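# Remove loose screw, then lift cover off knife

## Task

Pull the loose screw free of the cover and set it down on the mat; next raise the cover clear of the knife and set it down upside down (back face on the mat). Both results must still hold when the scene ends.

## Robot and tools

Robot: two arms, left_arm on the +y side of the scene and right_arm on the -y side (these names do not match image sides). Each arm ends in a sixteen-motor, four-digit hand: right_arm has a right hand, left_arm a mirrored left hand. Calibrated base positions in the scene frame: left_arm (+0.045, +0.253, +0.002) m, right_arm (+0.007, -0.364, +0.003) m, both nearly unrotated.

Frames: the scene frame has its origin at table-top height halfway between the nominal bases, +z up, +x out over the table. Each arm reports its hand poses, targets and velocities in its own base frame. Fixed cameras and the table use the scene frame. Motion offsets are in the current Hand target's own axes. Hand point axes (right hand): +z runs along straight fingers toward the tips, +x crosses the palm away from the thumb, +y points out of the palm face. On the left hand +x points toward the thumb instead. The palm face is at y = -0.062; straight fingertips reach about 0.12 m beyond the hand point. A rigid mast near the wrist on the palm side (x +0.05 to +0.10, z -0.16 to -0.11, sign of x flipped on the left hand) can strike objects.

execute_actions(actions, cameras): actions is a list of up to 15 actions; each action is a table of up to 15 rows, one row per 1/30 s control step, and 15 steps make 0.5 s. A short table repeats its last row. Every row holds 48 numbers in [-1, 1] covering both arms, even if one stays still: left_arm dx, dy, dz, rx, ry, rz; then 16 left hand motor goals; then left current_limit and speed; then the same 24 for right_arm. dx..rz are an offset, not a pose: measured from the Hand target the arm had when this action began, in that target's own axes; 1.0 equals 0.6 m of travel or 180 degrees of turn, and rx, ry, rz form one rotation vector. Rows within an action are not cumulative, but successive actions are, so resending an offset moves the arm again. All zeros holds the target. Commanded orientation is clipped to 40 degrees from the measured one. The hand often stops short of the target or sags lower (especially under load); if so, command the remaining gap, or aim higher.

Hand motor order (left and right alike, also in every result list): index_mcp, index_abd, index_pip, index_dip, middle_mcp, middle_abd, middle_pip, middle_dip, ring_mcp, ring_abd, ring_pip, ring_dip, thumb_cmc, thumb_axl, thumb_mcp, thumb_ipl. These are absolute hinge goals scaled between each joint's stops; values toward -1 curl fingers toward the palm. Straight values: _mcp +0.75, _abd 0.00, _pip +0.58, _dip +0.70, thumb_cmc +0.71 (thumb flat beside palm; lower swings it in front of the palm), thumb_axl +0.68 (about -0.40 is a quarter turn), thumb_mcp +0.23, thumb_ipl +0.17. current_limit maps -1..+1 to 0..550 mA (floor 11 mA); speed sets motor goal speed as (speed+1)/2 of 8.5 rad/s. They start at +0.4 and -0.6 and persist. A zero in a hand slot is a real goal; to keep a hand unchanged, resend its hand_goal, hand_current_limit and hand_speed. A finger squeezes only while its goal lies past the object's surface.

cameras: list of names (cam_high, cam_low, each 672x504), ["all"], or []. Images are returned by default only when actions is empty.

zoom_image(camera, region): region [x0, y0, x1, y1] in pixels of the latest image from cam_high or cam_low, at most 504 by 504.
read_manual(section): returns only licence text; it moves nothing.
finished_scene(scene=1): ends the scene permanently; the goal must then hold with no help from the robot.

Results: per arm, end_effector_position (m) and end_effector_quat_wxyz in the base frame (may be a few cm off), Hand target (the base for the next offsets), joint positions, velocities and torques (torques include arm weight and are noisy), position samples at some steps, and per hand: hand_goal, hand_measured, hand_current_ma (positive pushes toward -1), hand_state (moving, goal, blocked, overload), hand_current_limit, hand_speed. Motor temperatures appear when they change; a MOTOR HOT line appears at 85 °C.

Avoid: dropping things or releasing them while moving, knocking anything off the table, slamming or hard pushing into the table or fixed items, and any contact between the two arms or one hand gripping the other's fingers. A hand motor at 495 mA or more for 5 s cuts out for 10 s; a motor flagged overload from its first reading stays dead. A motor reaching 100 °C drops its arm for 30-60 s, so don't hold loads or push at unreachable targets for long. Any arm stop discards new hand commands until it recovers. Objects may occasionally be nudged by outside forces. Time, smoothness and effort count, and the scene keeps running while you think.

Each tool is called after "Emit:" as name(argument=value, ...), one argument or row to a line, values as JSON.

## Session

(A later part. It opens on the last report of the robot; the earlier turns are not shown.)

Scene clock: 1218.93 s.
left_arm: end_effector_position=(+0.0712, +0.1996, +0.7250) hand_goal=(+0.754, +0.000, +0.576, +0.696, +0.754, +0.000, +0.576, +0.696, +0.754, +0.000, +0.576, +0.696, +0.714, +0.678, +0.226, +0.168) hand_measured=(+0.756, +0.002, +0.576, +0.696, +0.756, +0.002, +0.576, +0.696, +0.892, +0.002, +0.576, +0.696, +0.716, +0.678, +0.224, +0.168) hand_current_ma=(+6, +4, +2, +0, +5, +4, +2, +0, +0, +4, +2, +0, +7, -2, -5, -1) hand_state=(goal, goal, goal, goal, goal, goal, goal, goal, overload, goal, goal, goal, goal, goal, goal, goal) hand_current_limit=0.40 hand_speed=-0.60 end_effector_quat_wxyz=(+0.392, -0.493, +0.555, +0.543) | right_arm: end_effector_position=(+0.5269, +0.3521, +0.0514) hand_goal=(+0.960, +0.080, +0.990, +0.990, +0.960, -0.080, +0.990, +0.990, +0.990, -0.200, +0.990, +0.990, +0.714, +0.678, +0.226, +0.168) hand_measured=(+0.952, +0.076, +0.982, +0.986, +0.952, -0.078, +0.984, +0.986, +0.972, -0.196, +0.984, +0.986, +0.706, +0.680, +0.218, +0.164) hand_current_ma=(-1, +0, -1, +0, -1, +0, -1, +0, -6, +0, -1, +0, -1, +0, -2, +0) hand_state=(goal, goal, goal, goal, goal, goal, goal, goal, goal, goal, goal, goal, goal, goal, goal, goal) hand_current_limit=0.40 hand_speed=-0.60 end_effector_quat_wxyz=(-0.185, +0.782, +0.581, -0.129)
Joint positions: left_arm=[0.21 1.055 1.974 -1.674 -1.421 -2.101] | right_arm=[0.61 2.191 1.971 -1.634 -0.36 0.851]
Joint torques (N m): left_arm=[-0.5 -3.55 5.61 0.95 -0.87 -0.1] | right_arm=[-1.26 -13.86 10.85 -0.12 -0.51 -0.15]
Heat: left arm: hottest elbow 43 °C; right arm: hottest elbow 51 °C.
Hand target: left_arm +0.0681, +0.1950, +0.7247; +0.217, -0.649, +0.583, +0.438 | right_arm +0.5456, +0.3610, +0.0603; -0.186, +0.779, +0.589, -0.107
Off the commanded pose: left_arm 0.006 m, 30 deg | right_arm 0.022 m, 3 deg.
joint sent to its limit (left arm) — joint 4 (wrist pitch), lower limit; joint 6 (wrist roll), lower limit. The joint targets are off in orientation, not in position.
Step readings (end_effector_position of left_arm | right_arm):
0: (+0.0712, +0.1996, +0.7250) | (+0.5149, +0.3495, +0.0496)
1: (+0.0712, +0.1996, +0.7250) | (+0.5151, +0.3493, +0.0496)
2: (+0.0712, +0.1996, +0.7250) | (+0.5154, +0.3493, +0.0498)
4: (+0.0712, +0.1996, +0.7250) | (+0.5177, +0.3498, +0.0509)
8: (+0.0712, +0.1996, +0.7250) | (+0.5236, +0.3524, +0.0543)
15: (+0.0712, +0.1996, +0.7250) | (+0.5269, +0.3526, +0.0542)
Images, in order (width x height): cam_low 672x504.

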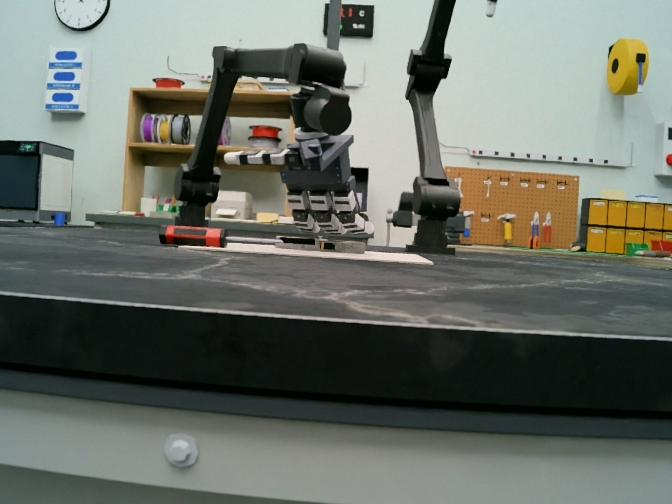

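Emit:
execute_actions(
  actions=[
    [[0,0,0,0,0,0,0.754,0,0.576,0.696,0.754,0,0.576,0.696,0.754,0,0.576,0.696,0.714,0.678,0.226,0.168,0.4,-0.6,-0.01,0.005,0.016,0,0,0,0.959,0.08,0.99,0.99,0.959,-0.08,0.99,0.99,0.99,-0.2,0.99,0.99,0.714,0.677,0.226,0.168,0.4,-0.6]],
  ],
  cameras=["cam_low"],
)

Emit:
zoom_image(
  camera="cam_low",
  region=[290, 190, 370, 260],
)

Scene clock: 1229.67 s.
left_arm: end_effector_position=(+0.0712, +0.1996, +0.7250) hand_goal=(+0.754, +0.000, +0.576, +0.696, +0.754, +0.000, +0.576, +0.696, +0.754, +0.000, +0.576, +0.696, +0.714, +0.678, +0.226, +0.168) hand_measured=(+0.756, +0.002, +0.576, +0.696, +0.756, +0.002, +0.576, +0.696, +0.892, +0.002, +0.576, +0.696, +0.716, +0.678, +0.224, +0.168) hand_current_ma=(+6, +4, +2, +0, +5, +4, +2, +0, +0, +4, +2, +0, +7, -2, -5, -1) hand_state=(goal, goal, goal, goal, goal, goal, goal, goal, overload, goal, goal, goal, goal, goal, goal, goal) hand_current_limit=0.40 hand_speed=-0.60 end_effector_quat_wxyz=(+0.392, -0.493, +0.555, +0.543) | right_arm: end_effector_position=(+0.5324, +0.3540, +0.0507) hand_goal=(+0.960, +0.080, +0.990, +0.990, +0.960, -0.080, +0.990, +0.990, +0.990, -0.200, +0.990, +0.990, +0.714, +0.678, +0.226, +0.168) hand_measured=(+0.952, +0.076, +0.982, +0.986, +0.952, -0.078, +0.984, +0.986, +0.972, -0.196, +0.984, +0.986, +0.706, +0.680, +0.218, +0.164) hand_current_ma=(-1, +0, -1, +0, -1, +0, -1, +0, -6, +0, -1, +0, -1, +0, -2, +0) hand_state=(goal, goal, goal, goal, goal, goal, goal, goal, goal, goal, goal, goal, goal, goal, goal, goal) hand_current_limit=0.40 hand_speed=-0.60 end_effector_quat_wxyz=(-0.185, +0.782, +0.584, -0.118)
Joint positions: left_arm=[0.21 1.055 1.974 -1.674 -1.421 -2.101] | right_arm=[0.607 2.191 1.971 -1.614 -0.36 0.847]
Joint torques (N m): left_arm=[-0.73 -2.14 5.65 1.05 -0.92 -0.01] | right_arm=[-1.44 -14.33 8.09 0.28 -0.49 -0.14]
Heat: left arm: hottest elbow 43 °C; right arm: hottest elbow 51 °C.
Hand target: left_arm +0.0681, +0.1950, +0.7247; +0.217, -0.649, +0.583, +0.438 | right_arm +0.5429, +0.3559, +0.0501; -0.186, +0.779, +0.589, -0.107
Off the commanded pose: left_arm 0.006 m, 30 deg | right_arm 0.011 m, 2 deg.
joint sent to its limit (left arm) — joint 4 (wrist pitch), lower limit; joint 6 (wrist roll), lower limit. The joint targets are off in orientation, not in position.
Step readings (end_effector_position of left_arm | right_arm):
0: (+0.0712, +0.1996, +0.7250) | (+0.5269, +0.3521, +0.0514)
1: (+0.0712, +0.1996, +0.7250) | (+0.5269, +0.3521, +0.0514)
2: (+0.0712, +0.1996, +0.7250) | (+0.5270, +0.3519, +0.0514)
4: (+0.0712, +0.1996, +0.7250) | (+0.5283, +0.3525, +0.0512)
8: (+0.0712, +0.1996, +0.7250) | (+0.5313, +0.3535, +0.0509)
15: (+0.0712, +0.1996, +0.7250) | (+0.5323, +0.3540, +0.0507)
Images, in order (width x height): cam_low 672x504.

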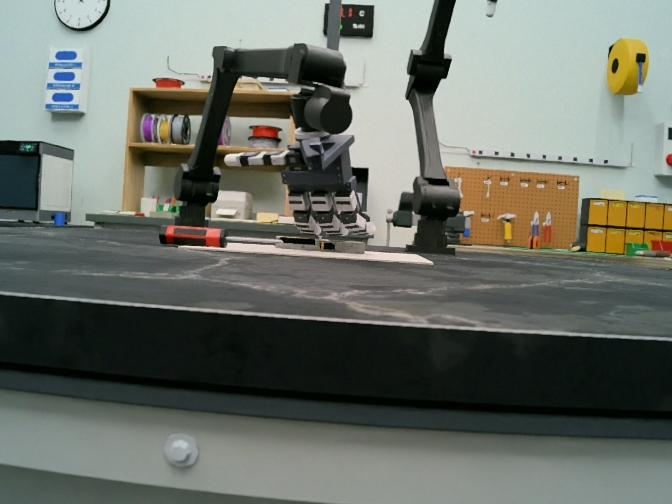

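Scaled by 6.300 from the camera's 672x504 image, which has a finer 960x720 frame.

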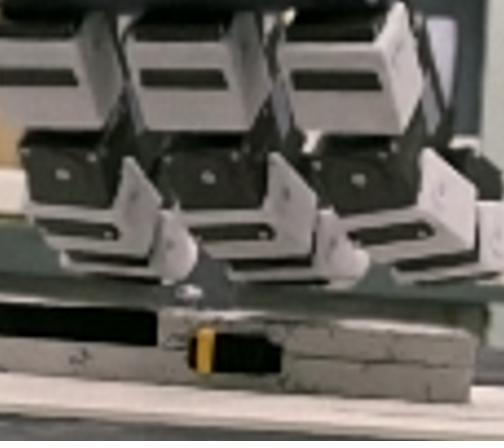

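Emit:
execute_actions(
  actions=[
    [[0,0,0,0,0,0,0.754,0,0.576,0.696,0.754,0,0.576,0.696,0.754,0,0.576,0.696,0.714,0.678,0.226,0.168,0.4,-0.6,-0.0219,-0.0083,0.0305,0,0,0,0.959,0.08,0.99,0.99,0.959,-0.08,0.99,0.99,0.99,-0.2,0.99,0.99,0.714,0.677,0.226,0.168,0.4,-0.6]],
  ],
  cameras=["cam_low"],
)

Emit:
zoom_image(
  camera="cam_low",
  region=[290, 190, 370, 260],
)

Scene clock: 1237.17 s.
left_arm: end_effector_position=(+0.0712, +0.1996, +0.7250) hand_goal=(+0.754, +0.000, +0.576, +0.696, +0.754, +0.000, +0.576, +0.696, +0.754, +0.000, +0.576, +0.696, +0.714, +0.678, +0.226, +0.168) hand_measured=(+0.756, +0.002, +0.576, +0.696, +0.756, +0.002, +0.576, +0.696, +0.892, +0.002, +0.576, +0.696, +0.716, +0.678, +0.224, +0.168) hand_current_ma=(+6, +4, +2, +0, +5, +4, +2, +0, +0, +4, +2, +0, +7, -2, -5, -1) hand_state=(goal, goal, goal, goal, goal, goal, goal, goal, overload, goal, goal, goal, goal, goal, goal, goal) hand_current_limit=0.40 hand_speed=-0.60 end_effector_quat_wxyz=(+0.392, -0.493, +0.555, +0.543) | right_arm: end_effector_position=(+0.5284, +0.3503, +0.0398) hand_goal=(+0.960, +0.080, +0.990, +0.990, +0.960, -0.080, +0.990, +0.990, +0.990, -0.200, +0.990, +0.990, +0.714, +0.678, +0.226, +0.168) hand_measured=(+0.984, +0.066, +1.000, +0.992, +0.966, -0.082, +0.996, +0.986, +0.972, -0.196, +0.984, +0.986, +0.706, +0.680, +0.218, +0.164) hand_current_ma=(+10, -3, +2, +0, +1, +0, +1, +0, -6, +0, -1, +0, -1, +0, -2, +0) hand_state=(blocked, goal, goal, goal, goal, goal, goal, goal, goal, goal, goal, goal, goal, goal, goal, goal) hand_current_limit=0.40 hand_speed=-0.60 end_effector_quat_wxyz=(-0.191, +0.783, +0.583, -0.107)
Joint positions: left_arm=[0.21 1.055 1.974 -1.674 -1.421 -2.101] | right_arm=[0.602 2.167 1.902 -1.548 -0.372 0.847]
Joint torques (N m): left_arm=[-0.5 -2.96 5.72 0.94 -0.93 -0.07] | right_arm=[-0.67 -15.09 5.23 0.4 -0.03 -0.12]
Heat: left arm: hottest elbow 43 °C; right arm: hottest elbow 51 °C.
Hand target: left_arm +0.0681, +0.1950, +0.7247; +0.217, -0.649, +0.583, +0.438 | right_arm +0.5276, +0.3477, +0.0350; -0.186, +0.779, +0.589, -0.107
Off the commanded pose: left_arm 0.006 m, 30 deg | right_arm 0.006 m, 1 deg.
joint sent to its limit (left arm) — joint 4 (wrist pitch), lower limit; joint 6 (wrist roll), lower limit. The joint targets are off in orientation, not in position.
Step readings (end_effector_position of left_arm | right_arm):
0: (+0.0712, +0.1996, +0.7250) | (+0.5324, +0.3540, +0.0507)
1: (+0.0712, +0.1996, +0.7250) | (+0.5325, +0.3541, +0.0507)
2: (+0.0712, +0.1996, +0.7250) | (+0.5331, +0.3545, +0.0495)
4: (+0.0712, +0.1996, +0.7250) | (+0.5321, +0.3544, +0.0447)
8: (+0.0712, +0.1996, +0.7250) | (+0.5287, +0.3505, +0.0388)
15: (+0.0712, +0.1996, +0.7250) | (+0.5283, +0.3502, +0.0396)
Images, in order (width x height): cam_low 672x504.

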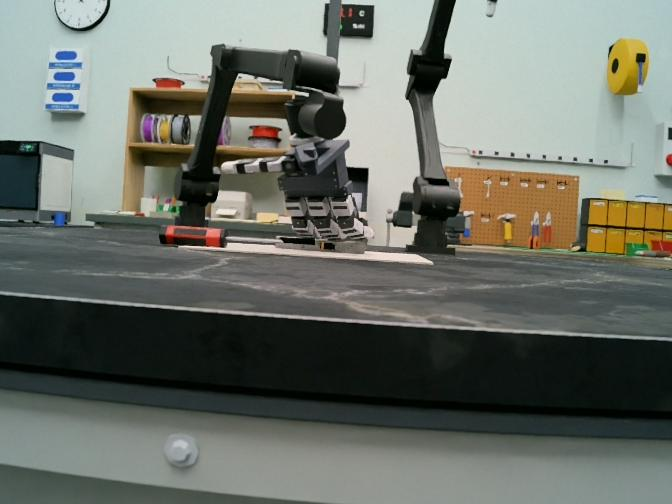

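Scaled by 6.300 from the camera's 672x504 image, which has a finer 960x720 frame.

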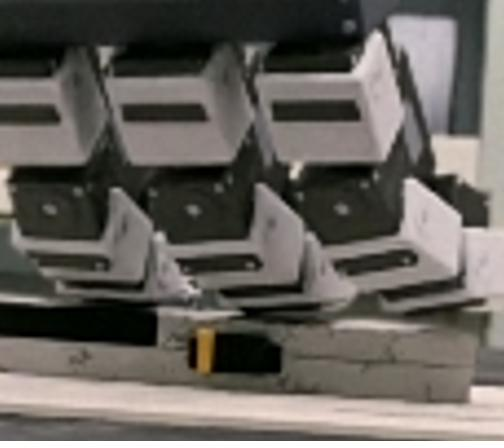

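Emit:
execute_actions(
  actions=[
    [[0,0,0,0,0,0,0.754,0,0.576,0.696,0.754,0,0.576,0.696,0.754,0,0.576,0.696,0.714,0.678,0.226,0.168,0.4,-0.6,-0.0104,-0.0139,-0.016,0,0,0,0.959,0.08,0.99,0.99,0.959,-0.08,0.99,0.99,0.99,-0.2,0.99,0.99,0.714,0.677,0.226,0.168,0.4,-0.6]],
  ],
  cameras=["cam_low"],
)

Emit:
zoom_image(
  camera="cam_low",
  region=[290, 190, 370, 260],
)

Scene clock: 1254.97 s.
left_arm: end_effector_position=(+0.0712, +0.1996, +0.7250) hand_goal=(+0.754, +0.000, +0.576, +0.696, +0.754, +0.000, +0.576, +0.696, +0.754, +0.000, +0.576, +0.696, +0.714, +0.678, +0.226, +0.168) hand_measured=(+0.756, +0.002, +0.576, +0.696, +0.756, +0.002, +0.576, +0.696, +0.892, +0.002, +0.576, +0.696, +0.716, +0.678, +0.224, +0.168) hand_current_ma=(+6, +4, +2, +0, +5, +4, +2, +0, +0, +4, +2, +0, +7, -2, -5, -1) hand_state=(goal, goal, goal, goal, goal, goal, goal, goal, overload, goal, goal, goal, goal, goal, goal, goal) hand_current_limit=0.40 hand_speed=-0.60 end_effector_quat_wxyz=(+0.392, -0.493, +0.555, +0.543) | right_arm: end_effector_position=(+0.5216, +0.3450, +0.0402) hand_goal=(+0.960, +0.080, +0.990, +0.990, +0.960, -0.080, +0.990, +0.990, +0.990, -0.200, +0.990, +0.990, +0.714, +0.678, +0.226, +0.168) hand_measured=(+0.976, +0.066, +1.000, +0.992, +0.964, -0.082, +0.996, +0.986, +0.972, -0.196, +0.984, +0.986, +0.706, +0.680, +0.218, +0.164) hand_current_ma=(+5, -3, +2, +0, +0, +0, +1, +0, -6, +0, -1, +0, -1, +0, -2, +0) hand_state=(goal, goal, goal, goal, goal, goal, goal, goal, goal, goal, goal, goal, goal, goal, goal, goal) hand_current_limit=0.40 hand_speed=-0.60 end_effector_quat_wxyz=(-0.190, +0.783, +0.582, -0.113)
Joint positions: left_arm=[0.21 1.055 1.974 -1.674 -1.421 -2.101] | right_arm=[0.602 2.151 1.874 -1.548 -0.37 0.847]
Joint torques (N m): left_arm=[0.03 -2.9 5.46 0.83 -0.89 -0.06] | right_arm=[-0.85 -16.03 5.68 0.03 -0.09 -0.15]
Heat: left arm: hottest elbow 43 °C; right arm: hottest elbow 50 °C.
Hand target: left_arm +0.0681, +0.1950, +0.7247; +0.217, -0.649, +0.583, +0.438 | right_arm +0.5222, +0.3420, +0.0466; -0.186, +0.779, +0.589, -0.107
Off the commanded pose: left_arm 0.006 m, 30 deg | right_arm 0.007 m, 1 deg.
joint sent to its limit (left arm) — joint 4 (wrist pitch), lower limit; joint 6 (wrist roll), lower limit. The joint targets are off in orientation, not in position.
Step readings (end_effector_position of left_arm | right_arm):
0: (+0.0712, +0.1996, +0.7250) | (+0.5284, +0.3503, +0.0398)
1: (+0.0712, +0.1996, +0.7250) | (+0.5284, +0.3503, +0.0398)
2: (+0.0712, +0.1996, +0.7250) | (+0.5279, +0.3499, +0.0399)
4: (+0.0712, +0.1996, +0.7250) | (+0.5257, +0.3483, +0.0401)
8: (+0.0712, +0.1996, +0.7250) | (+0.5223, +0.3456, +0.0403)
15: (+0.0712, +0.1996, +0.7250) | (+0.5217, +0.3450, +0.0403)
Images, in order (width x height): cam_low 672x504.

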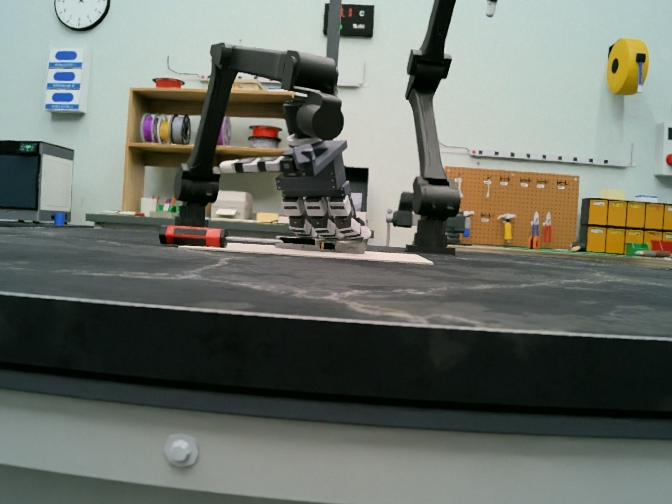

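Scaled by 6.300 from the camera's 672x504 image, which has a finer 960x720 frame.

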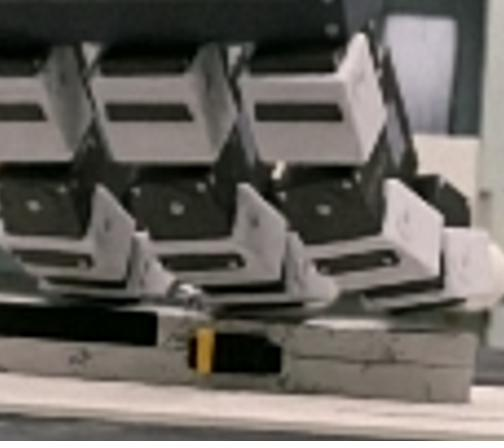

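Emit:
execute_actions(
  actions=[
    [[0,0,0,0,0,0,0.754,0,0.576,0.696,0.754,0,0.576,0.696,0.754,0,0.576,0.696,0.714,0.678,0.226,0.168,0.4,-0.6,0,0,0,0,0,0,0.959,-0.03,0.99,0.99,0.959,0.02,0.99,0.99,0.99,-0.1,0.99,0.99,0.714,0.677,0.226,0.168,0.2,-0.8]],
    [[0,0,0,0,0,0,0.754,0,0.576,0.696,0.754,0,0.576,0.696,0.754,0,0.576,0.696,0.714,0.678,0.226,0.168,0.4,-0.6,0,0,0,0,0,0,0.959,-0.13,0.99,0.99,0.959,0.12,0.99,0.99,0.99,-0.1,0.99,0.99,0.714,0.677,0.226,0.168,0.2,-0.8]],
  ],
  cameras=["cam_low","cam_high"],
)

Emit:
zoom_image(
  camera="cam_low",
  region=[300, 210, 348, 250],
)

Emit:
zoom_image(
  camera="cam_high",
  region=[280, 175, 340, 235],
)

Scene clock: 1267.17 s.
left_arm: end_effector_position=(+0.0712, +0.1996, +0.7250) hand_goal=(+0.754, +0.000, +0.576, +0.696, +0.754, +0.000, +0.576, +0.696, +0.754, +0.000, +0.576, +0.696, +0.714, +0.678, +0.226, +0.168) hand_measured=(+0.756, +0.002, +0.576, +0.696, +0.756, +0.002, +0.576, +0.696, +0.892, +0.002, +0.576, +0.696, +0.716, +0.678, +0.224, +0.168) hand_current_ma=(+6, +4, +2, +0, +5, +4, +2, +0, +0, +4, +2, +0, +7, -2, -5, -1) hand_state=(goal, goal, goal, goal, goal, goal, goal, goal, overload, goal, goal, goal, goal, goal, goal, goal) hand_current_limit=0.40 hand_speed=-0.60 end_effector_quat_wxyz=(+0.392, -0.493, +0.555, +0.543) | right_arm: end_effector_position=(+0.5210, +0.3447, +0.0404) hand_goal=(+0.960, -0.130, +0.990, +0.990, +0.960, +0.120, +0.990, +0.990, +0.990, -0.100, +0.990, +0.990, +0.714, +0.678, +0.226, +0.168) hand_measured=(+0.974, -0.082, +1.000, +0.992, +0.956, +0.034, +0.992, +0.986, +0.972, -0.102, +0.984, +0.986, +0.706, +0.680, +0.218, +0.164) hand_current_ma=(+4, +28, +2, +0, +0, -88, +0, +0, -6, +0, -1, +0, -1, +0, -2, +0) hand_state=(goal, blocked, goal, goal, goal, blocked, goal, goal, goal, goal, goal, goal, goal, goal, goal, goal) hand_current_limit=0.20 hand_speed=-0.80 end_effector_quat_wxyz=(-0.190, +0.783, +0.582, -0.113)
Joint positions: left_arm=[0.21 1.055 1.974 -1.674 -1.421 -2.101] | right_arm=[0.602 2.149 1.871 -1.547 -0.371 0.847]
Joint torques (N m): left_arm=[-0.62 -3.43 5.63 0.98 -0.89 -0.04] | right_arm=[-0.97 -15.85 5.89 0.01 -0.06 -0.14]
Motor temperatures (°C): left_arm=[30 30 43 28 32 28] | right_arm=[30 42 49 32 29 30]
Heat: left arm: hottest elbow 43 °C; right arm: hottest elbow 49 °C.
Hand target: left_arm +0.0681, +0.1950, +0.7247; +0.217, -0.649, +0.583, +0.438 | right_arm +0.5222, +0.3420, +0.0466; -0.186, +0.779, +0.589, -0.107
Off the commanded pose: left_arm 0.006 m, 30 deg | right_arm 0.007 m, 1 deg.
joint sent to its limit (left arm) — joint 4 (wrist pitch), lower limit; joint 6 (wrist roll), lower limit. The joint targets are off in orientation, not in position.
Step readings (end_effector_position of left_arm | right_arm):
0: (+0.0712, +0.1996, +0.7250) | (+0.5216, +0.3450, +0.0402)
1: (+0.0712, +0.1996, +0.7250) | (+0.5216, +0.3450, +0.0402)
2: (+0.0712, +0.1996, +0.7250) | (+0.5216, +0.3448, +0.0403)
4: (+0.0712, +0.1996, +0.7250) | (+0.5212, +0.3444, +0.0400)
8: (+0.0712, +0.1996, +0.7250) | (+0.5210, +0.3442, +0.0400)
15: (+0.0712, +0.1996, +0.7250) | (+0.5210, +0.3442, +0.0400)
16: (+0.0712, +0.1996, +0.7250) | (+0.5210, +0.3442, +0.0400)
17: (+0.0712, +0.1996, +0.7250) | (+0.5210, +0.3442, +0.0400)
19: (+0.0712, +0.1996, +0.7250) | (+0.5209, +0.3447, +0.0400)
23: (+0.0712, +0.1996, +0.7250) | (+0.5210, +0.3447, +0.0404)
30: (+0.0712, +0.1996, +0.7250) | (+0.5210, +0.3447, +0.0404)

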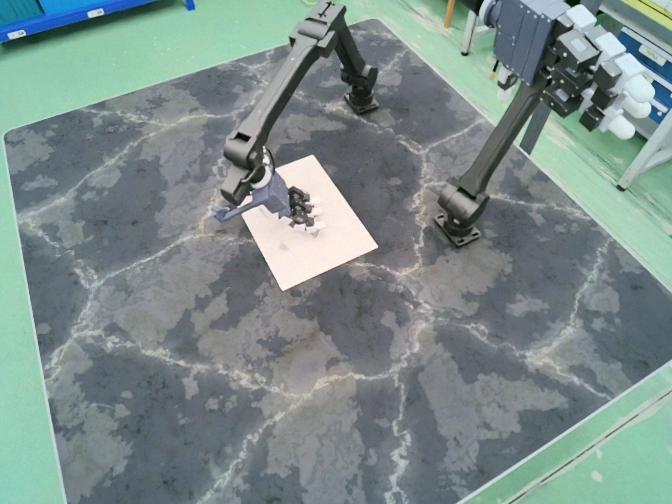

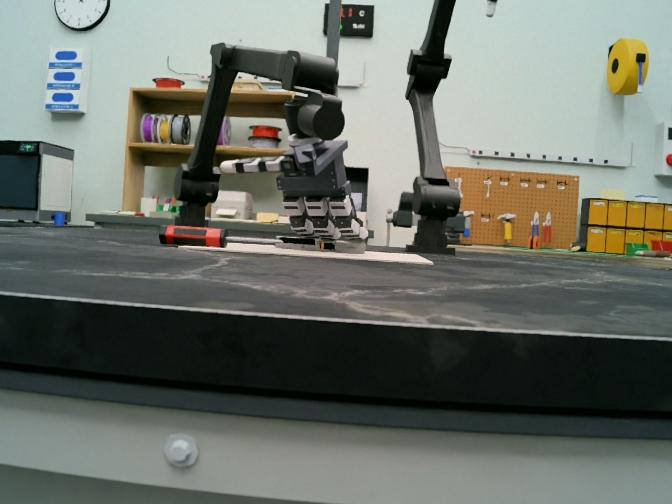

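Scaled by 10.500 from the camera's 672x504 image, which has a finer 960x720 frame.

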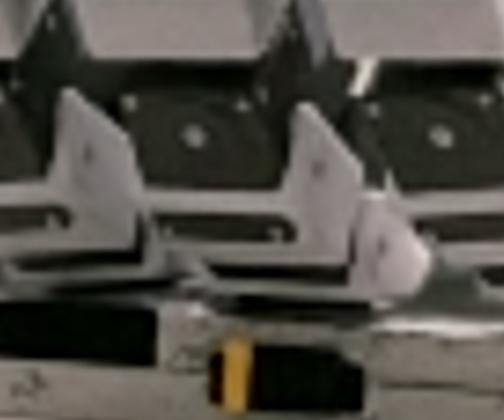

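Scaled by 8.400 from the camera's 672x504 image, which has a finer 960x720 frame.

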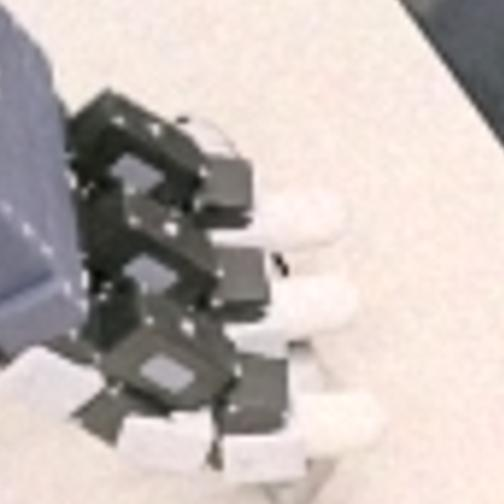

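Emit:
execute_actions(
  actions=[
    [[0,0,0,0,0,0,0.754,0,0.576,0.696,0.754,0,0.576,0.696,0.754,0,0.576,0.696,0.714,0.678,0.226,0.168,0.4,-0.6,0,0,0,0,0,0,0.959,-0.25,0.99,0.99,0.959,0.2,0.99,0.99,0.99,-0.1,0.99,0.99,0.714,0.677,0.226,0.168,0.2,-0.8]],
    [[0,0,0,0,0,0,0.754,0,0.576,0.696,0.754,0,0.576,0.696,0.754,0,0.576,0.696,0.714,0.678,0.226,0.168,0.4,-0.6,0,-0.0225,-0.0446,0,0,0,0.959,-0.25,0.99,0.99,0.959,0.2,0.99,0.99,0.99,-0.1,0.99,0.99,0.714,0.677,0.226,0.168,0.2,-0.8]],
  ],
  cameras=["cam_low","cam_high"],
)

Emit:
zoom_image(
  camera="cam_low",
  region=[300, 190, 360, 250],
)

Emit:
zoom_image(
  camera="cam_high",
  region=[280, 175, 340, 235],
)

Scene clock: 1278.07 s.
left_arm: end_effector_position=(+0.0712, +0.1996, +0.7250) hand_goal=(+0.754, +0.000, +0.576, +0.696, +0.754, +0.000, +0.576, +0.696, +0.754, +0.000, +0.576, +0.696, +0.714, +0.678, +0.226, +0.168) hand_measured=(+0.756, +0.002, +0.576, +0.696, +0.756, +0.002, +0.576, +0.696, +0.892, +0.002, +0.576, +0.696, +0.716, +0.678, +0.224, +0.168) hand_current_ma=(+6, +4, +2, +0, +5, +4, +2, +0, +0, +4, +2, +0, +7, -2, -5, -1) hand_state=(goal, goal, goal, goal, goal, goal, goal, goal, overload, goal, goal, goal, goal, goal, goal, goal) hand_current_limit=0.40 hand_speed=-0.60 end_effector_quat_wxyz=(+0.392, -0.493, +0.555, +0.543) | right_arm: end_effector_position=(+0.5154, +0.3390, +0.0473) hand_goal=(+0.960, -0.250, +0.990, +0.990, +0.960, +0.200, +0.990, +0.990, +0.990, -0.100, +0.990, +0.990, +0.714, +0.678, +0.226, +0.168) hand_measured=(+0.954, -0.086, +0.990, +0.992, +0.942, +0.046, +0.986, +0.986, +0.972, -0.102, +0.984, +0.986, +0.706, +0.680, +0.218, +0.164) hand_current_ma=(-1, +310, +0, +0, -6, -270, +0, +0, -6, +0, -1, +0, -1, +0, -2, +0) hand_state=(goal, blocked, goal, goal, goal, blocked, goal, goal, goal, goal, goal, goal, goal, goal, goal, goal) hand_current_limit=0.20 hand_speed=-0.80 end_effector_quat_wxyz=(-0.187, +0.783, +0.580, -0.125)
Joint positions: left_arm=[0.21 1.055 1.974 -1.674 -1.421 -2.101] | right_arm=[0.602 2.139 1.871 -1.58 -0.363 0.847]
Joint torques (N m): left_arm=[-0.62 -2.96 5.64 0.87 -0.9 -0.06] | right_arm=[-0.91 -17.2 8.18 -0.95 -0.39 -0.14]
Heat: left arm: hottest elbow 43 °C; right arm: hottest elbow 49 °C.
Hand target: left_arm +0.0681, +0.1950, +0.7247; +0.217, -0.649, +0.583, +0.438 | right_arm +0.5207, +0.3409, +0.0766; -0.186, +0.779, +0.589, -0.107
Off the commanded pose: left_arm 0.006 m, 30 deg | right_arm 0.030 m, 2 deg.
joint sent to its limit (left arm) — joint 4 (wrist pitch), lower limit; joint 6 (wrist roll), lower limit. The joint targets are off in orientation, not in position.
Step readings (end_effector_position of left_arm | right_arm):
0: (+0.0712, +0.1996, +0.7250) | (+0.5210, +0.3447, +0.0404)
1: (+0.0712, +0.1996, +0.7250) | (+0.5210, +0.3447, +0.0404)
2: (+0.0712, +0.1996, +0.7250) | (+0.5210, +0.3447, +0.0404)
4: (+0.0712, +0.1996, +0.7250) | (+0.5210, +0.3447, +0.0404)
8: (+0.0712, +0.1996, +0.7250) | (+0.5210, +0.3447, +0.0404)
15: (+0.0712, +0.1996, +0.7250) | (+0.5210, +0.3447, +0.0404)
16: (+0.0712, +0.1996, +0.7250) | (+0.5210, +0.3448, +0.0407)
17: (+0.0712, +0.1996, +0.7250) | (+0.5210, +0.3448, +0.0409)
19: (+0.0712, +0.1996, +0.7250) | (+0.5202, +0.3440, +0.0417)
23: (+0.0712, +0.1996, +0.7250) | (+0.5167, +0.3402, +0.0438)
30: (+0.0712, +0.1996, +0.7250) | (+0.5154, +0.3391, +0.0470)

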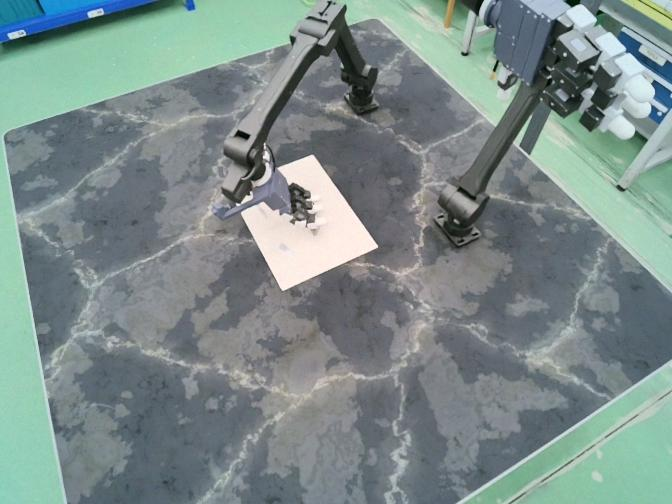

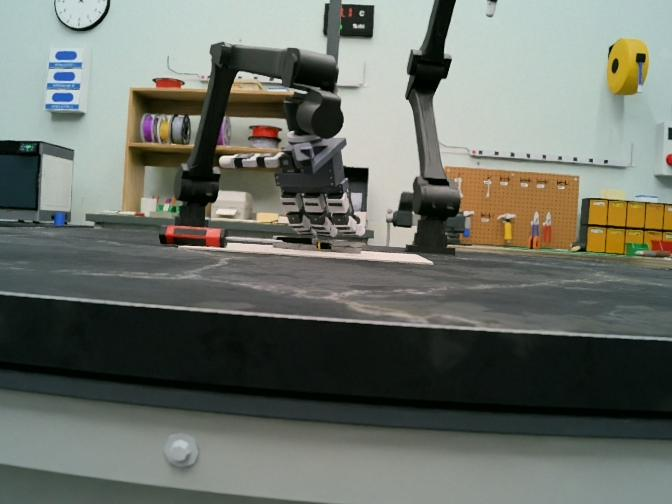

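Scaled by 8.400 from the camera's 672x504 image, which has a finer 960x720 frame.

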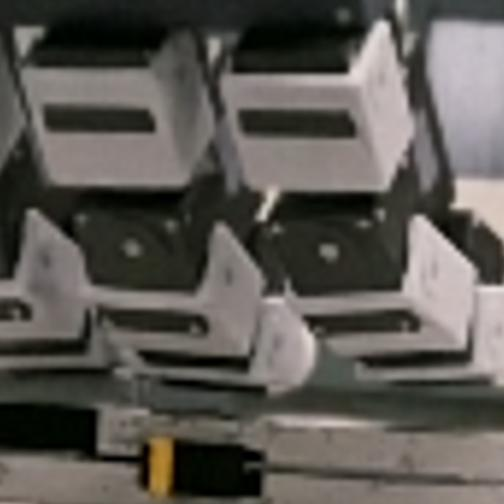

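Scaled by 8.400 from the camera's 672x504 image, which has a finer 960x720 frame.

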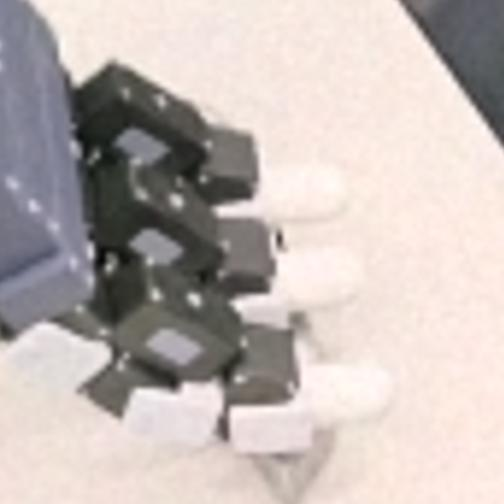

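Emit:
execute_actions(
  actions=[
    [[0,0,0,0,0,0,0.754,0,0.576,0.696,0.754,0,0.576,0.696,0.754,0,0.576,0.696,0.714,0.678,0.226,0.168,0.4,-0.6,0,-0.015,-0.0298,0,0,0,0.959,-0.25,0.99,0.99,0.959,0.2,0.99,0.99,0.99,-0.1,0.99,0.99,0.714,0.677,0.226,0.168,0.2,-0.8]],
  ],
  cameras=["cam_low","cam_high"],
)

Emit:
zoom_image(
  camera="cam_low",
  region=[300, 200, 348, 255],
)

Scene clock: 1288.20 s.
left_arm: end_effector_position=(+0.0712, +0.1996, +0.7250) hand_goal=(+0.754, +0.000, +0.576, +0.696, +0.754, +0.000, +0.576, +0.696, +0.754, +0.000, +0.576, +0.696, +0.714, +0.678, +0.226, +0.168) hand_measured=(+0.756, +0.002, +0.576, +0.696, +0.756, +0.002, +0.576, +0.696, +0.892, +0.002, +0.576, +0.696, +0.716, +0.678, +0.224, +0.168) hand_current_ma=(+6, +4, +2, +0, +5, +4, +2, +0, +0, +4, +2, +0, +7, -2, -5, -1) hand_state=(goal, goal, goal, goal, goal, goal, goal, goal, overload, goal, goal, goal, goal, goal, goal, goal) hand_current_limit=0.40 hand_speed=-0.60 end_effector_quat_wxyz=(+0.392, -0.493, +0.555, +0.543) | right_arm: end_effector_position=(+0.5062, +0.3325, +0.0654) hand_goal=(+0.960, -0.250, +0.990, +0.990, +0.960, +0.200, +0.990, +0.990, +0.990, -0.100, +0.990, +0.990, +0.714, +0.678, +0.226, +0.168) hand_measured=(+0.944, -0.128, +0.986, +0.992, +0.956, +0.100, +0.990, +0.988, +0.972, -0.102, +0.984, +0.986, +0.706, +0.680, +0.218, +0.164) hand_current_ma=(-5, +171, +0, +0, +0, -119, +0, +0, -6, +0, -1, +0, -1, +0, -2, +0) hand_state=(goal, blocked, goal, goal, goal, blocked, goal, goal, goal, goal, goal, goal, goal, goal, goal, goal) hand_current_limit=0.20 hand_speed=-0.80 end_effector_quat_wxyz=(-0.186, +0.783, +0.578, -0.136)
Joint positions: left_arm=[0.21 1.055 1.974 -1.674 -1.421 -2.101] | right_arm=[0.602 2.112 1.871 -1.631 -0.361 0.847]
Joint torques (N m): left_arm=[-0.73 -2.55 5.67 0.81 -0.91 -0.03] | right_arm=[-0.97 -16.38 10.06 -0.8 -0.41 -0.14]
Heat: left arm: hottest elbow 43 °C; right arm: hottest elbow 49 °C.
Hand target: left_arm +0.0681, +0.1950, +0.7247; +0.217, -0.649, +0.583, +0.438 | right_arm +0.5197, +0.3400, +0.0966; -0.186, +0.779, +0.589, -0.107
Off the commanded pose: left_arm 0.006 m, 30 deg | right_arm 0.035 m, 4 deg.
joint sent to its limit (left arm) — joint 4 (wrist pitch), lower limit; joint 6 (wrist roll), lower limit. The joint targets are off in orientation, not in position.
Step readings (end_effector_position of left_arm | right_arm):
0: (+0.0712, +0.1996, +0.7250) | (+0.5154, +0.3390, +0.0473)
1: (+0.0712, +0.1996, +0.7250) | (+0.5153, +0.3390, +0.0473)
2: (+0.0712, +0.1996, +0.7250) | (+0.5147, +0.3385, +0.0476)
4: (+0.0712, +0.1996, +0.7250) | (+0.5124, +0.3367, +0.0489)
8: (+0.0712, +0.1996, +0.7250) | (+0.5076, +0.3334, +0.0560)
15: (+0.0712, +0.1996, +0.7250) | (+0.5064, +0.3326, +0.0653)

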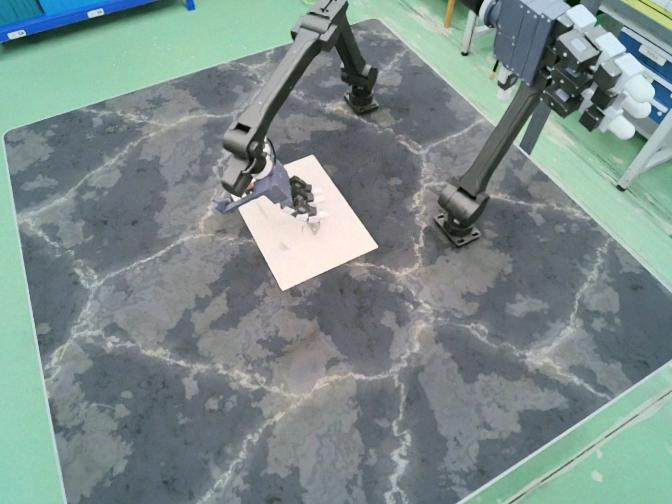

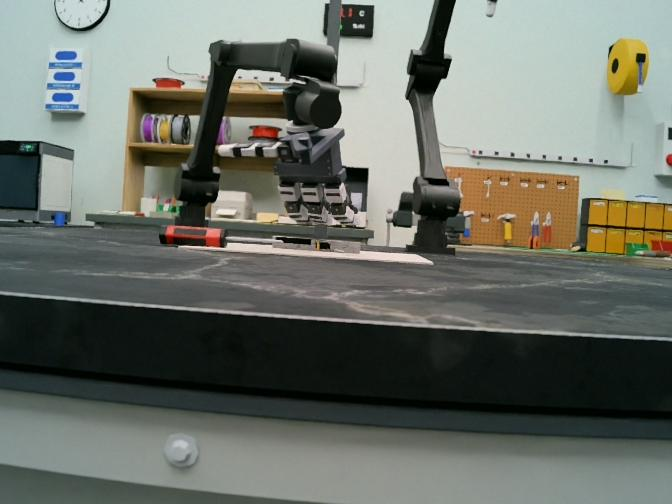

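Scaled by 9.164 from the camera's 672x504 image, which has a finer 960x720 frame.

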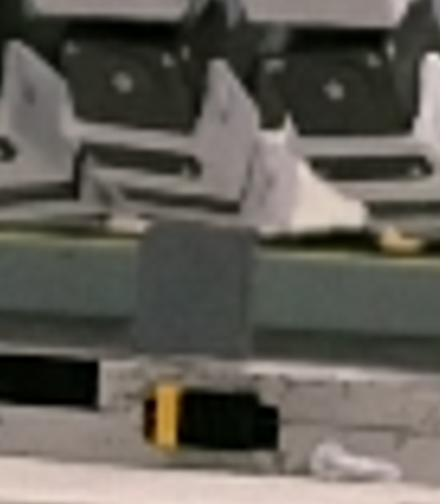

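Emit:
zoom_image(
  camera="cam_low",
  region=[310, 230, 360, 265],
)

Emit:
zoom_image(
  camera="cam_high",
  region=[280, 180, 350, 250],
)

Scaled by 10.080 from the camera's 672x504 image, which has a finer 960x720 frame.

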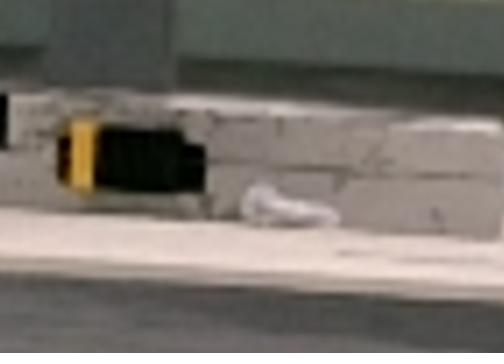

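Scaled by 7.200 from the camera's 672x504 image, which has a finer 960x720 frame.

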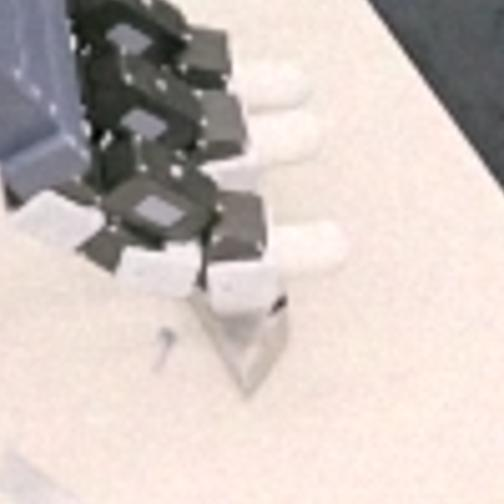

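Emit:
execute_actions(
  actions=[
    [[0,0,0,0,0,0,0.754,0,0.576,0.696,0.754,0,0.576,0.696,0.754,0,0.576,0.696,0.714,0.678,0.226,0.168,0.4,-0.6,0,-0.056,-0.112,0,0,0,0.959,-0.05,0.99,0.99,0.959,0.05,0.99,0.99,0.99,-0.1,0.99,0.99,0.714,0.677,0.226,0.168,0.2,-0.8]],
    [[0,0,0,0,0,0,0.754,0,0.576,0.696,0.754,0,0.576,0.696,0.754,0,0.576,0.696,0.714,0.678,0.226,0.168,0.4,-0.6,0.14,-0.056,-0.112,0,0,0,0.959,0,0.99,0.99,0.959,0,0.99,0.99,0.99,-0.1,0.99,0.99,0.714,0.677,0.226,0.168,0.2,-0.8]],
  ],
  cameras=["all"],
)

Emit:
zoom_image(
  camera="cam_high",
  region=[270, 170, 350, 250],
)

Emit:
zoom_image(
  camera="cam_low",
  region=[250, 210, 390, 280],
)

Scene clock: 1351.90 s.
left_arm: end_effector_position=(+0.0712, +0.1996, +0.7250) hand_goal=(+0.754, +0.000, +0.576, +0.696, +0.754, +0.000, +0.576, +0.696, +0.754, +0.000, +0.576, +0.696, +0.714, +0.678, +0.226, +0.168) hand_measured=(+0.756, +0.002, +0.576, +0.696, +0.756, +0.002, +0.576, +0.696, +0.892, +0.002, +0.576, +0.696, +0.716, +0.678, +0.224, +0.168) hand_current_ma=(+6, +4, +2, +0, +5, +4, +2, +0, +0, +4, +2, +0, +7, -2, -5, -1) hand_state=(goal, goal, goal, goal, goal, goal, goal, goal, overload, goal, goal, goal, goal, goal, goal, goal) hand_current_limit=0.40 hand_speed=-0.60 end_effector_quat_wxyz=(+0.392, -0.493, +0.555, +0.543) | right_arm: end_effector_position=(+0.5267, +0.4103, +0.2326) hand_goal=(+0.960, +0.000, +0.990, +0.990, +0.960, +0.000, +0.990, +0.990, +0.990, -0.100, +0.990, +0.990, +0.714, +0.678, +0.226, +0.168) hand_measured=(+0.948, -0.002, +0.986, +0.992, +0.954, +0.004, +0.990, +0.988, +0.976, -0.102, +0.984, +0.986, +0.708, +0.680, +0.218, +0.164) hand_current_ma=(-3, +0, +0, +0, -1, +0, +0, +0, -4, +0, -1, +0, -1, +0, -2, +0) hand_state=(goal, goal, goal, goal, goal, goal, goal, goal, goal, goal, goal, goal, goal, goal, goal, goal) hand_current_limit=0.20 hand_speed=-0.80 end_effector_quat_wxyz=(-0.179, +0.784, +0.595, +0.010)
Joint positions: left_arm=[0.21 1.055 1.974 -1.674 -1.421 -2.101] | right_arm=[0.688 2.031 2.182 -1.687 -0.358 0.966]
Joint torques (N m): left_arm=[-1.32 -2.78 5.76 0.94 -0.89 -0.07] | right_arm=[-1.03 -13.39 11.43 0.2 -0.53 0.21]
Heat: left arm: hottest elbow 43 °C; right arm: hottest elbow 53 °C.
Hand target: left_arm +0.0681, +0.1950, +0.7247; +0.217, -0.649, +0.583, +0.438 | right_arm +0.5364, +0.4141, +0.2510; -0.186, +0.779, +0.589, -0.107
Off the commanded pose: left_arm 0.006 m, 30 deg | right_arm 0.021 m, 13 deg.
joint sent to its limit (left arm) — joint 4 (wrist pitch), lower limit; joint 6 (wrist roll), lower limit. The joint targets are off in orientation, not in position.
joint sent to its limit (right arm) — joint 4 (wrist pitch), lower limit. The joint targets are off in orientation, not in position.
Step readings (end_effector_position of left_arm | right_arm):
0: (+0.0712, +0.1996, +0.7250) | (+0.5062, +0.3325, +0.0654)
1: (+0.0712, +0.1996, +0.7250) | (+0.5060, +0.3324, +0.0654)
2: (+0.0712, +0.1996, +0.7250) | (+0.5055, +0.3318, +0.0669)
4: (+0.0712, +0.1996, +0.7250) | (+0.5034, +0.3296, +0.0737)
8: (+0.0712, +0.1996, +0.7250) | (+0.5009, +0.3276, +0.1065)
15: (+0.0712, +0.1996, +0.7250) | (+0.5070, +0.3318, +0.1537)
16: (+0.0712, +0.1996, +0.7250) | (+0.5078, +0.3323, +0.1551)
17: (+0.0712, +0.1996, +0.7250) | (+0.5088, +0.3348, +0.1584)
19: (+0.0712, +0.1996, +0.7250) | (+0.5151, +0.3437, +0.1699)
23: (+0.0712, +0.1996, +0.7250) | (+0.5241, +0.3804, +0.2149)
30: (+0.0712, +0.1996, +0.7250) | (+0.5186, +0.4154, +0.2523)

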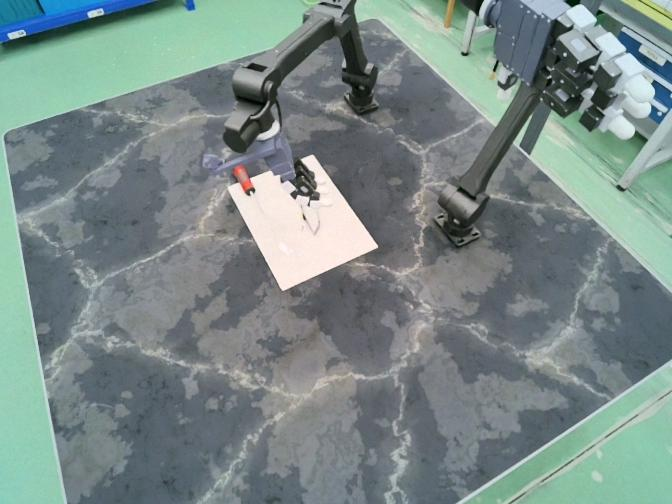

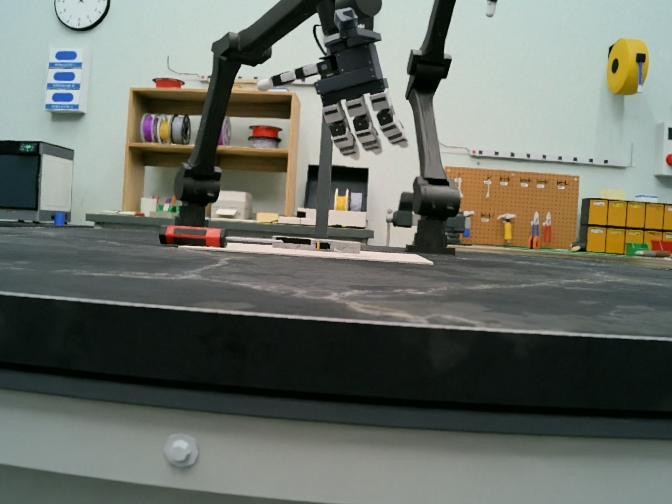

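Scaled by 6.300 from the camera's 672x504 image, which has a finer 960x720 frame.

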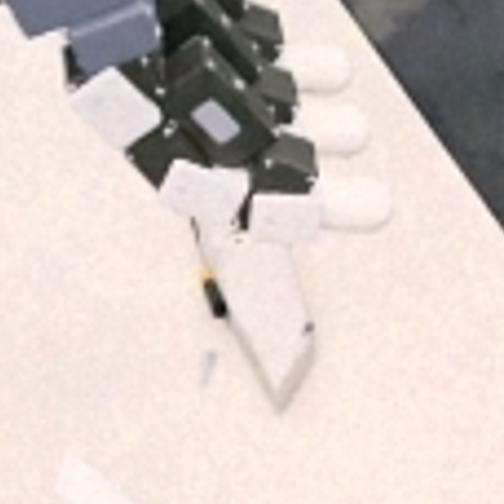

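Scaled by 3.600 from the camera's 672x504 image, which has a finer 960x720 frame.

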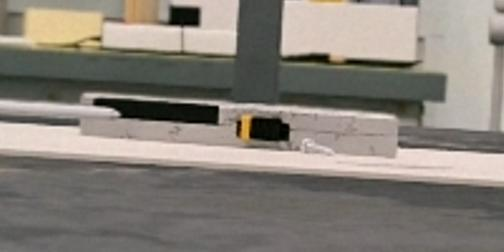

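Emit:
execute_actions(
  actions=[
    [[0,0,0,0,0,0,0.754,0,0.576,0.696,0.754,0,0.576,0.696,0.754,0,0.576,0.696,0.714,0.678,0.226,0.168,0.4,-0.6,-0.061,-0.0735,0.168,0,0,0,0.589,0,-0.9,0.478,0.589,0,-0.9,0.478,0.99,-0.05,0.99,0.99,-0.667,0.677,0.0,0.168,0.4,-0.4]],
    [[0,0,0,0,0,0,0.754,0,0.576,0.696,0.754,0,0.576,0.696,0.754,0,0.576,0.696,0.714,0.678,0.226,0.168,0.4,-0.6,-0.061,-0.0735,0.168,0.0833,-0.0156,0.0073,0.589,0,-0.9,0.478,0.589,0,-0.9,0.478,0.99,-0.05,0.99,0.99,-0.667,0.677,0.0,0.168,0.4,-0.4]],
  ],
  cameras=["all"],
)

Emit:
zoom_image(
  camera="cam_high",
  region=[270, 150, 370, 250],
)

Emit:
zoom_image(
  camera="cam_low",
  region=[260, 150, 390, 270],
)

Scene clock: 1384.00 s.
left_arm: end_effector_position=(+0.0712, +0.1996, +0.7250) hand_goal=(+0.754, +0.000, +0.576, +0.696, +0.754, +0.000, +0.576, +0.696, +0.754, +0.000, +0.576, +0.696, +0.714, +0.678, +0.226, +0.168) hand_measured=(+0.756, +0.002, +0.576, +0.696, +0.756, +0.002, +0.576, +0.696, +0.892, +0.002, +0.576, +0.696, +0.716, +0.678, +0.224, +0.168) hand_current_ma=(+6, +4, +2, +0, +5, +4, +2, +0, +0, +4, +2, +0, +7, -2, -5, -1) hand_state=(goal, goal, goal, goal, goal, goal, goal, goal, overload, goal, goal, goal, goal, goal, goal, goal) hand_current_limit=0.40 hand_speed=-0.60 end_effector_quat_wxyz=(+0.392, -0.493, +0.555, +0.543) | right_arm: end_effector_position=(+0.3639, +0.3975, +0.0957) hand_goal=(+0.590, +0.000, -0.900, +0.478, +0.590, +0.000, -0.900, +0.478, +0.990, -0.050, +0.990, +0.990, -0.666, +0.678, +0.000, +0.168) hand_measured=(+0.588, -0.002, -0.892, +0.482, +0.588, +0.002, -0.894, +0.482, +0.976, -0.052, +0.984, +0.986, -0.664, +0.680, -0.002, +0.166) hand_current_ma=(+0, +0, +1, +0, +0, +0, +1, +0, -4, +0, -1, +0, +0, +0, +0, +0) hand_state=(goal, goal, goal, goal, goal, goal, goal, goal, goal, goal, goal, goal, goal, goal, goal, goal) hand_current_limit=0.40 hand_speed=-0.40 end_effector_quat_wxyz=(-0.268, +0.759, +0.558, -0.201)
Joint positions: left_arm=[0.21 1.055 1.974 -1.674 -1.421 -2.101] | right_arm=[0.78 1.987 1.731 -1.684 -0.588 0.97]
Joint torques (N m): left_arm=[-0.85 -2.84 5.82 0.72 -0.86 -0.04] | right_arm=[-0.38 -13.74 6.27 -0.5 -0.73 -0.19]
Motor temperatures (°C): left_arm=[29 30 43 28 32 28] | right_arm=[30 41 55 31 29 30]
Heat: left arm: hottest elbow 43 °C; right arm: hottest elbow 55 °C.
Hand target: left_arm +0.0681, +0.1950, +0.7247; +0.217, -0.649, +0.583, +0.438 | right_arm +0.3604, +0.3980, +0.1008; -0.271, +0.752, +0.566, -0.204
Off the commanded pose: left_arm 0.006 m, 30 deg | right_arm 0.006 m, 1 deg.
joint sent to its limit (left arm) — joint 4 (wrist pitch), lower limit; joint 6 (wrist roll), lower limit. The joint targets are off in orientation, not in position.
joint sent to its limit (right arm) — joint 4 (wrist pitch), lower limit. The joint targets still meet the commanded pose.
Step readings (end_effector_position of left_arm | right_arm):
0: (+0.0712, +0.1996, +0.7250) | (+0.5267, +0.4103, +0.2326)
1: (+0.0712, +0.1996, +0.7250) | (+0.5265, +0.4104, +0.2326)
2: (+0.0712, +0.1996, +0.7250) | (+0.5250, +0.4106, +0.2307)
4: (+0.0712, +0.1996, +0.7250) | (+0.5135, +0.4070, +0.2202)
8: (+0.0712, +0.1996, +0.7250) | (+0.4802, +0.4033, +0.1822)
15: (+0.0712, +0.1996, +0.7250) | (+0.4496, +0.4138, +0.1608)
16: (+0.0712, +0.1996, +0.7250) | (+0.4477, +0.4147, +0.1599)
17: (+0.0712, +0.1996, +0.7250) | (+0.4408, +0.4168, +0.1567)
19: (+0.0712, +0.1996, +0.7250) | (+0.4180, +0.4143, +0.1436)
23: (+0.0712, +0.1996, +0.7250) | (+0.3810, +0.4008, +0.1095)
30: (+0.0712, +0.1996, +0.7250) | (+0.3638, +0.3970, +0.0958)

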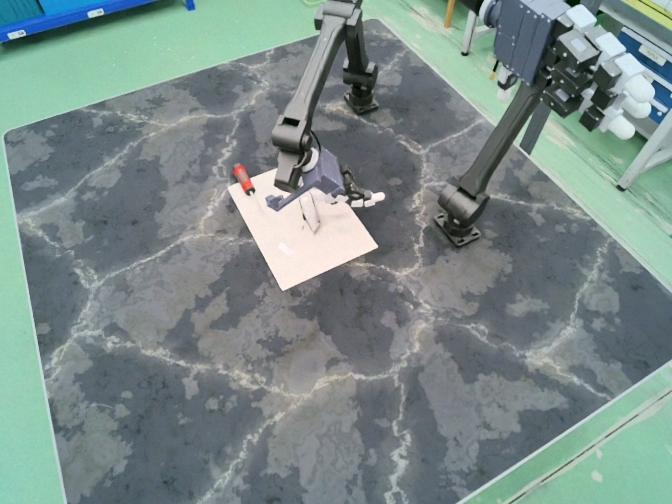

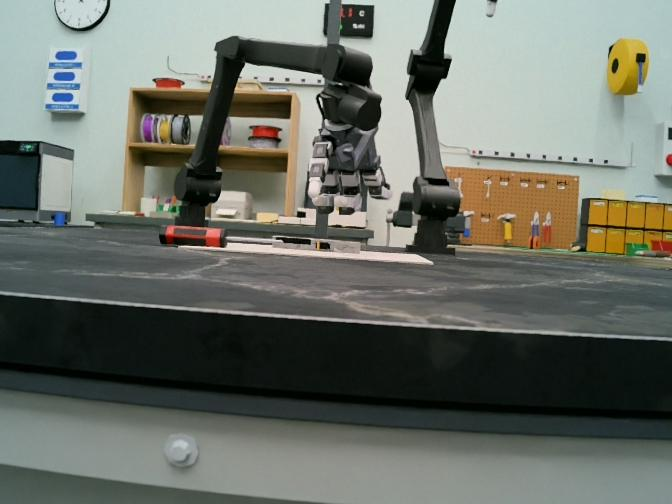

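Scaled by 5.040 from the camera's 672x504 image, which has a finer 960x720 frame.

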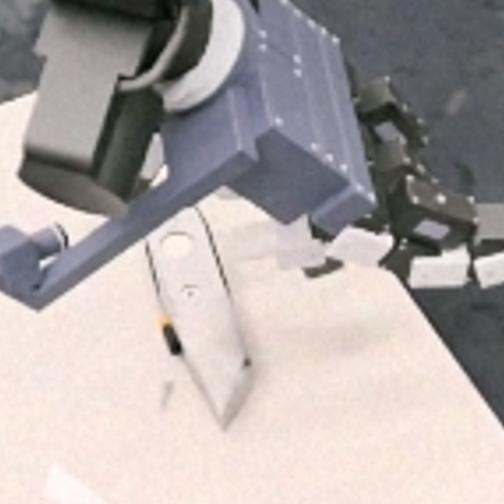

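Scaled by 3.877 from the camera's 672x504 image, which has a finer 960x720 frame.

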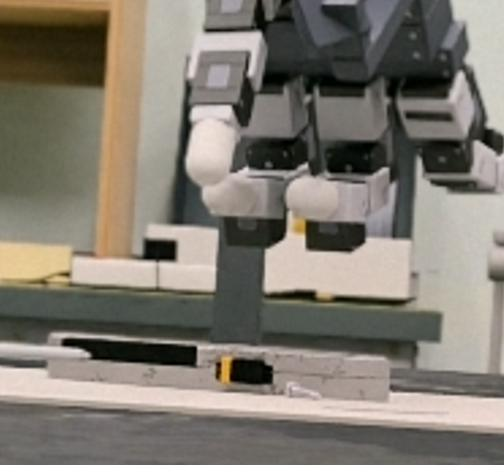

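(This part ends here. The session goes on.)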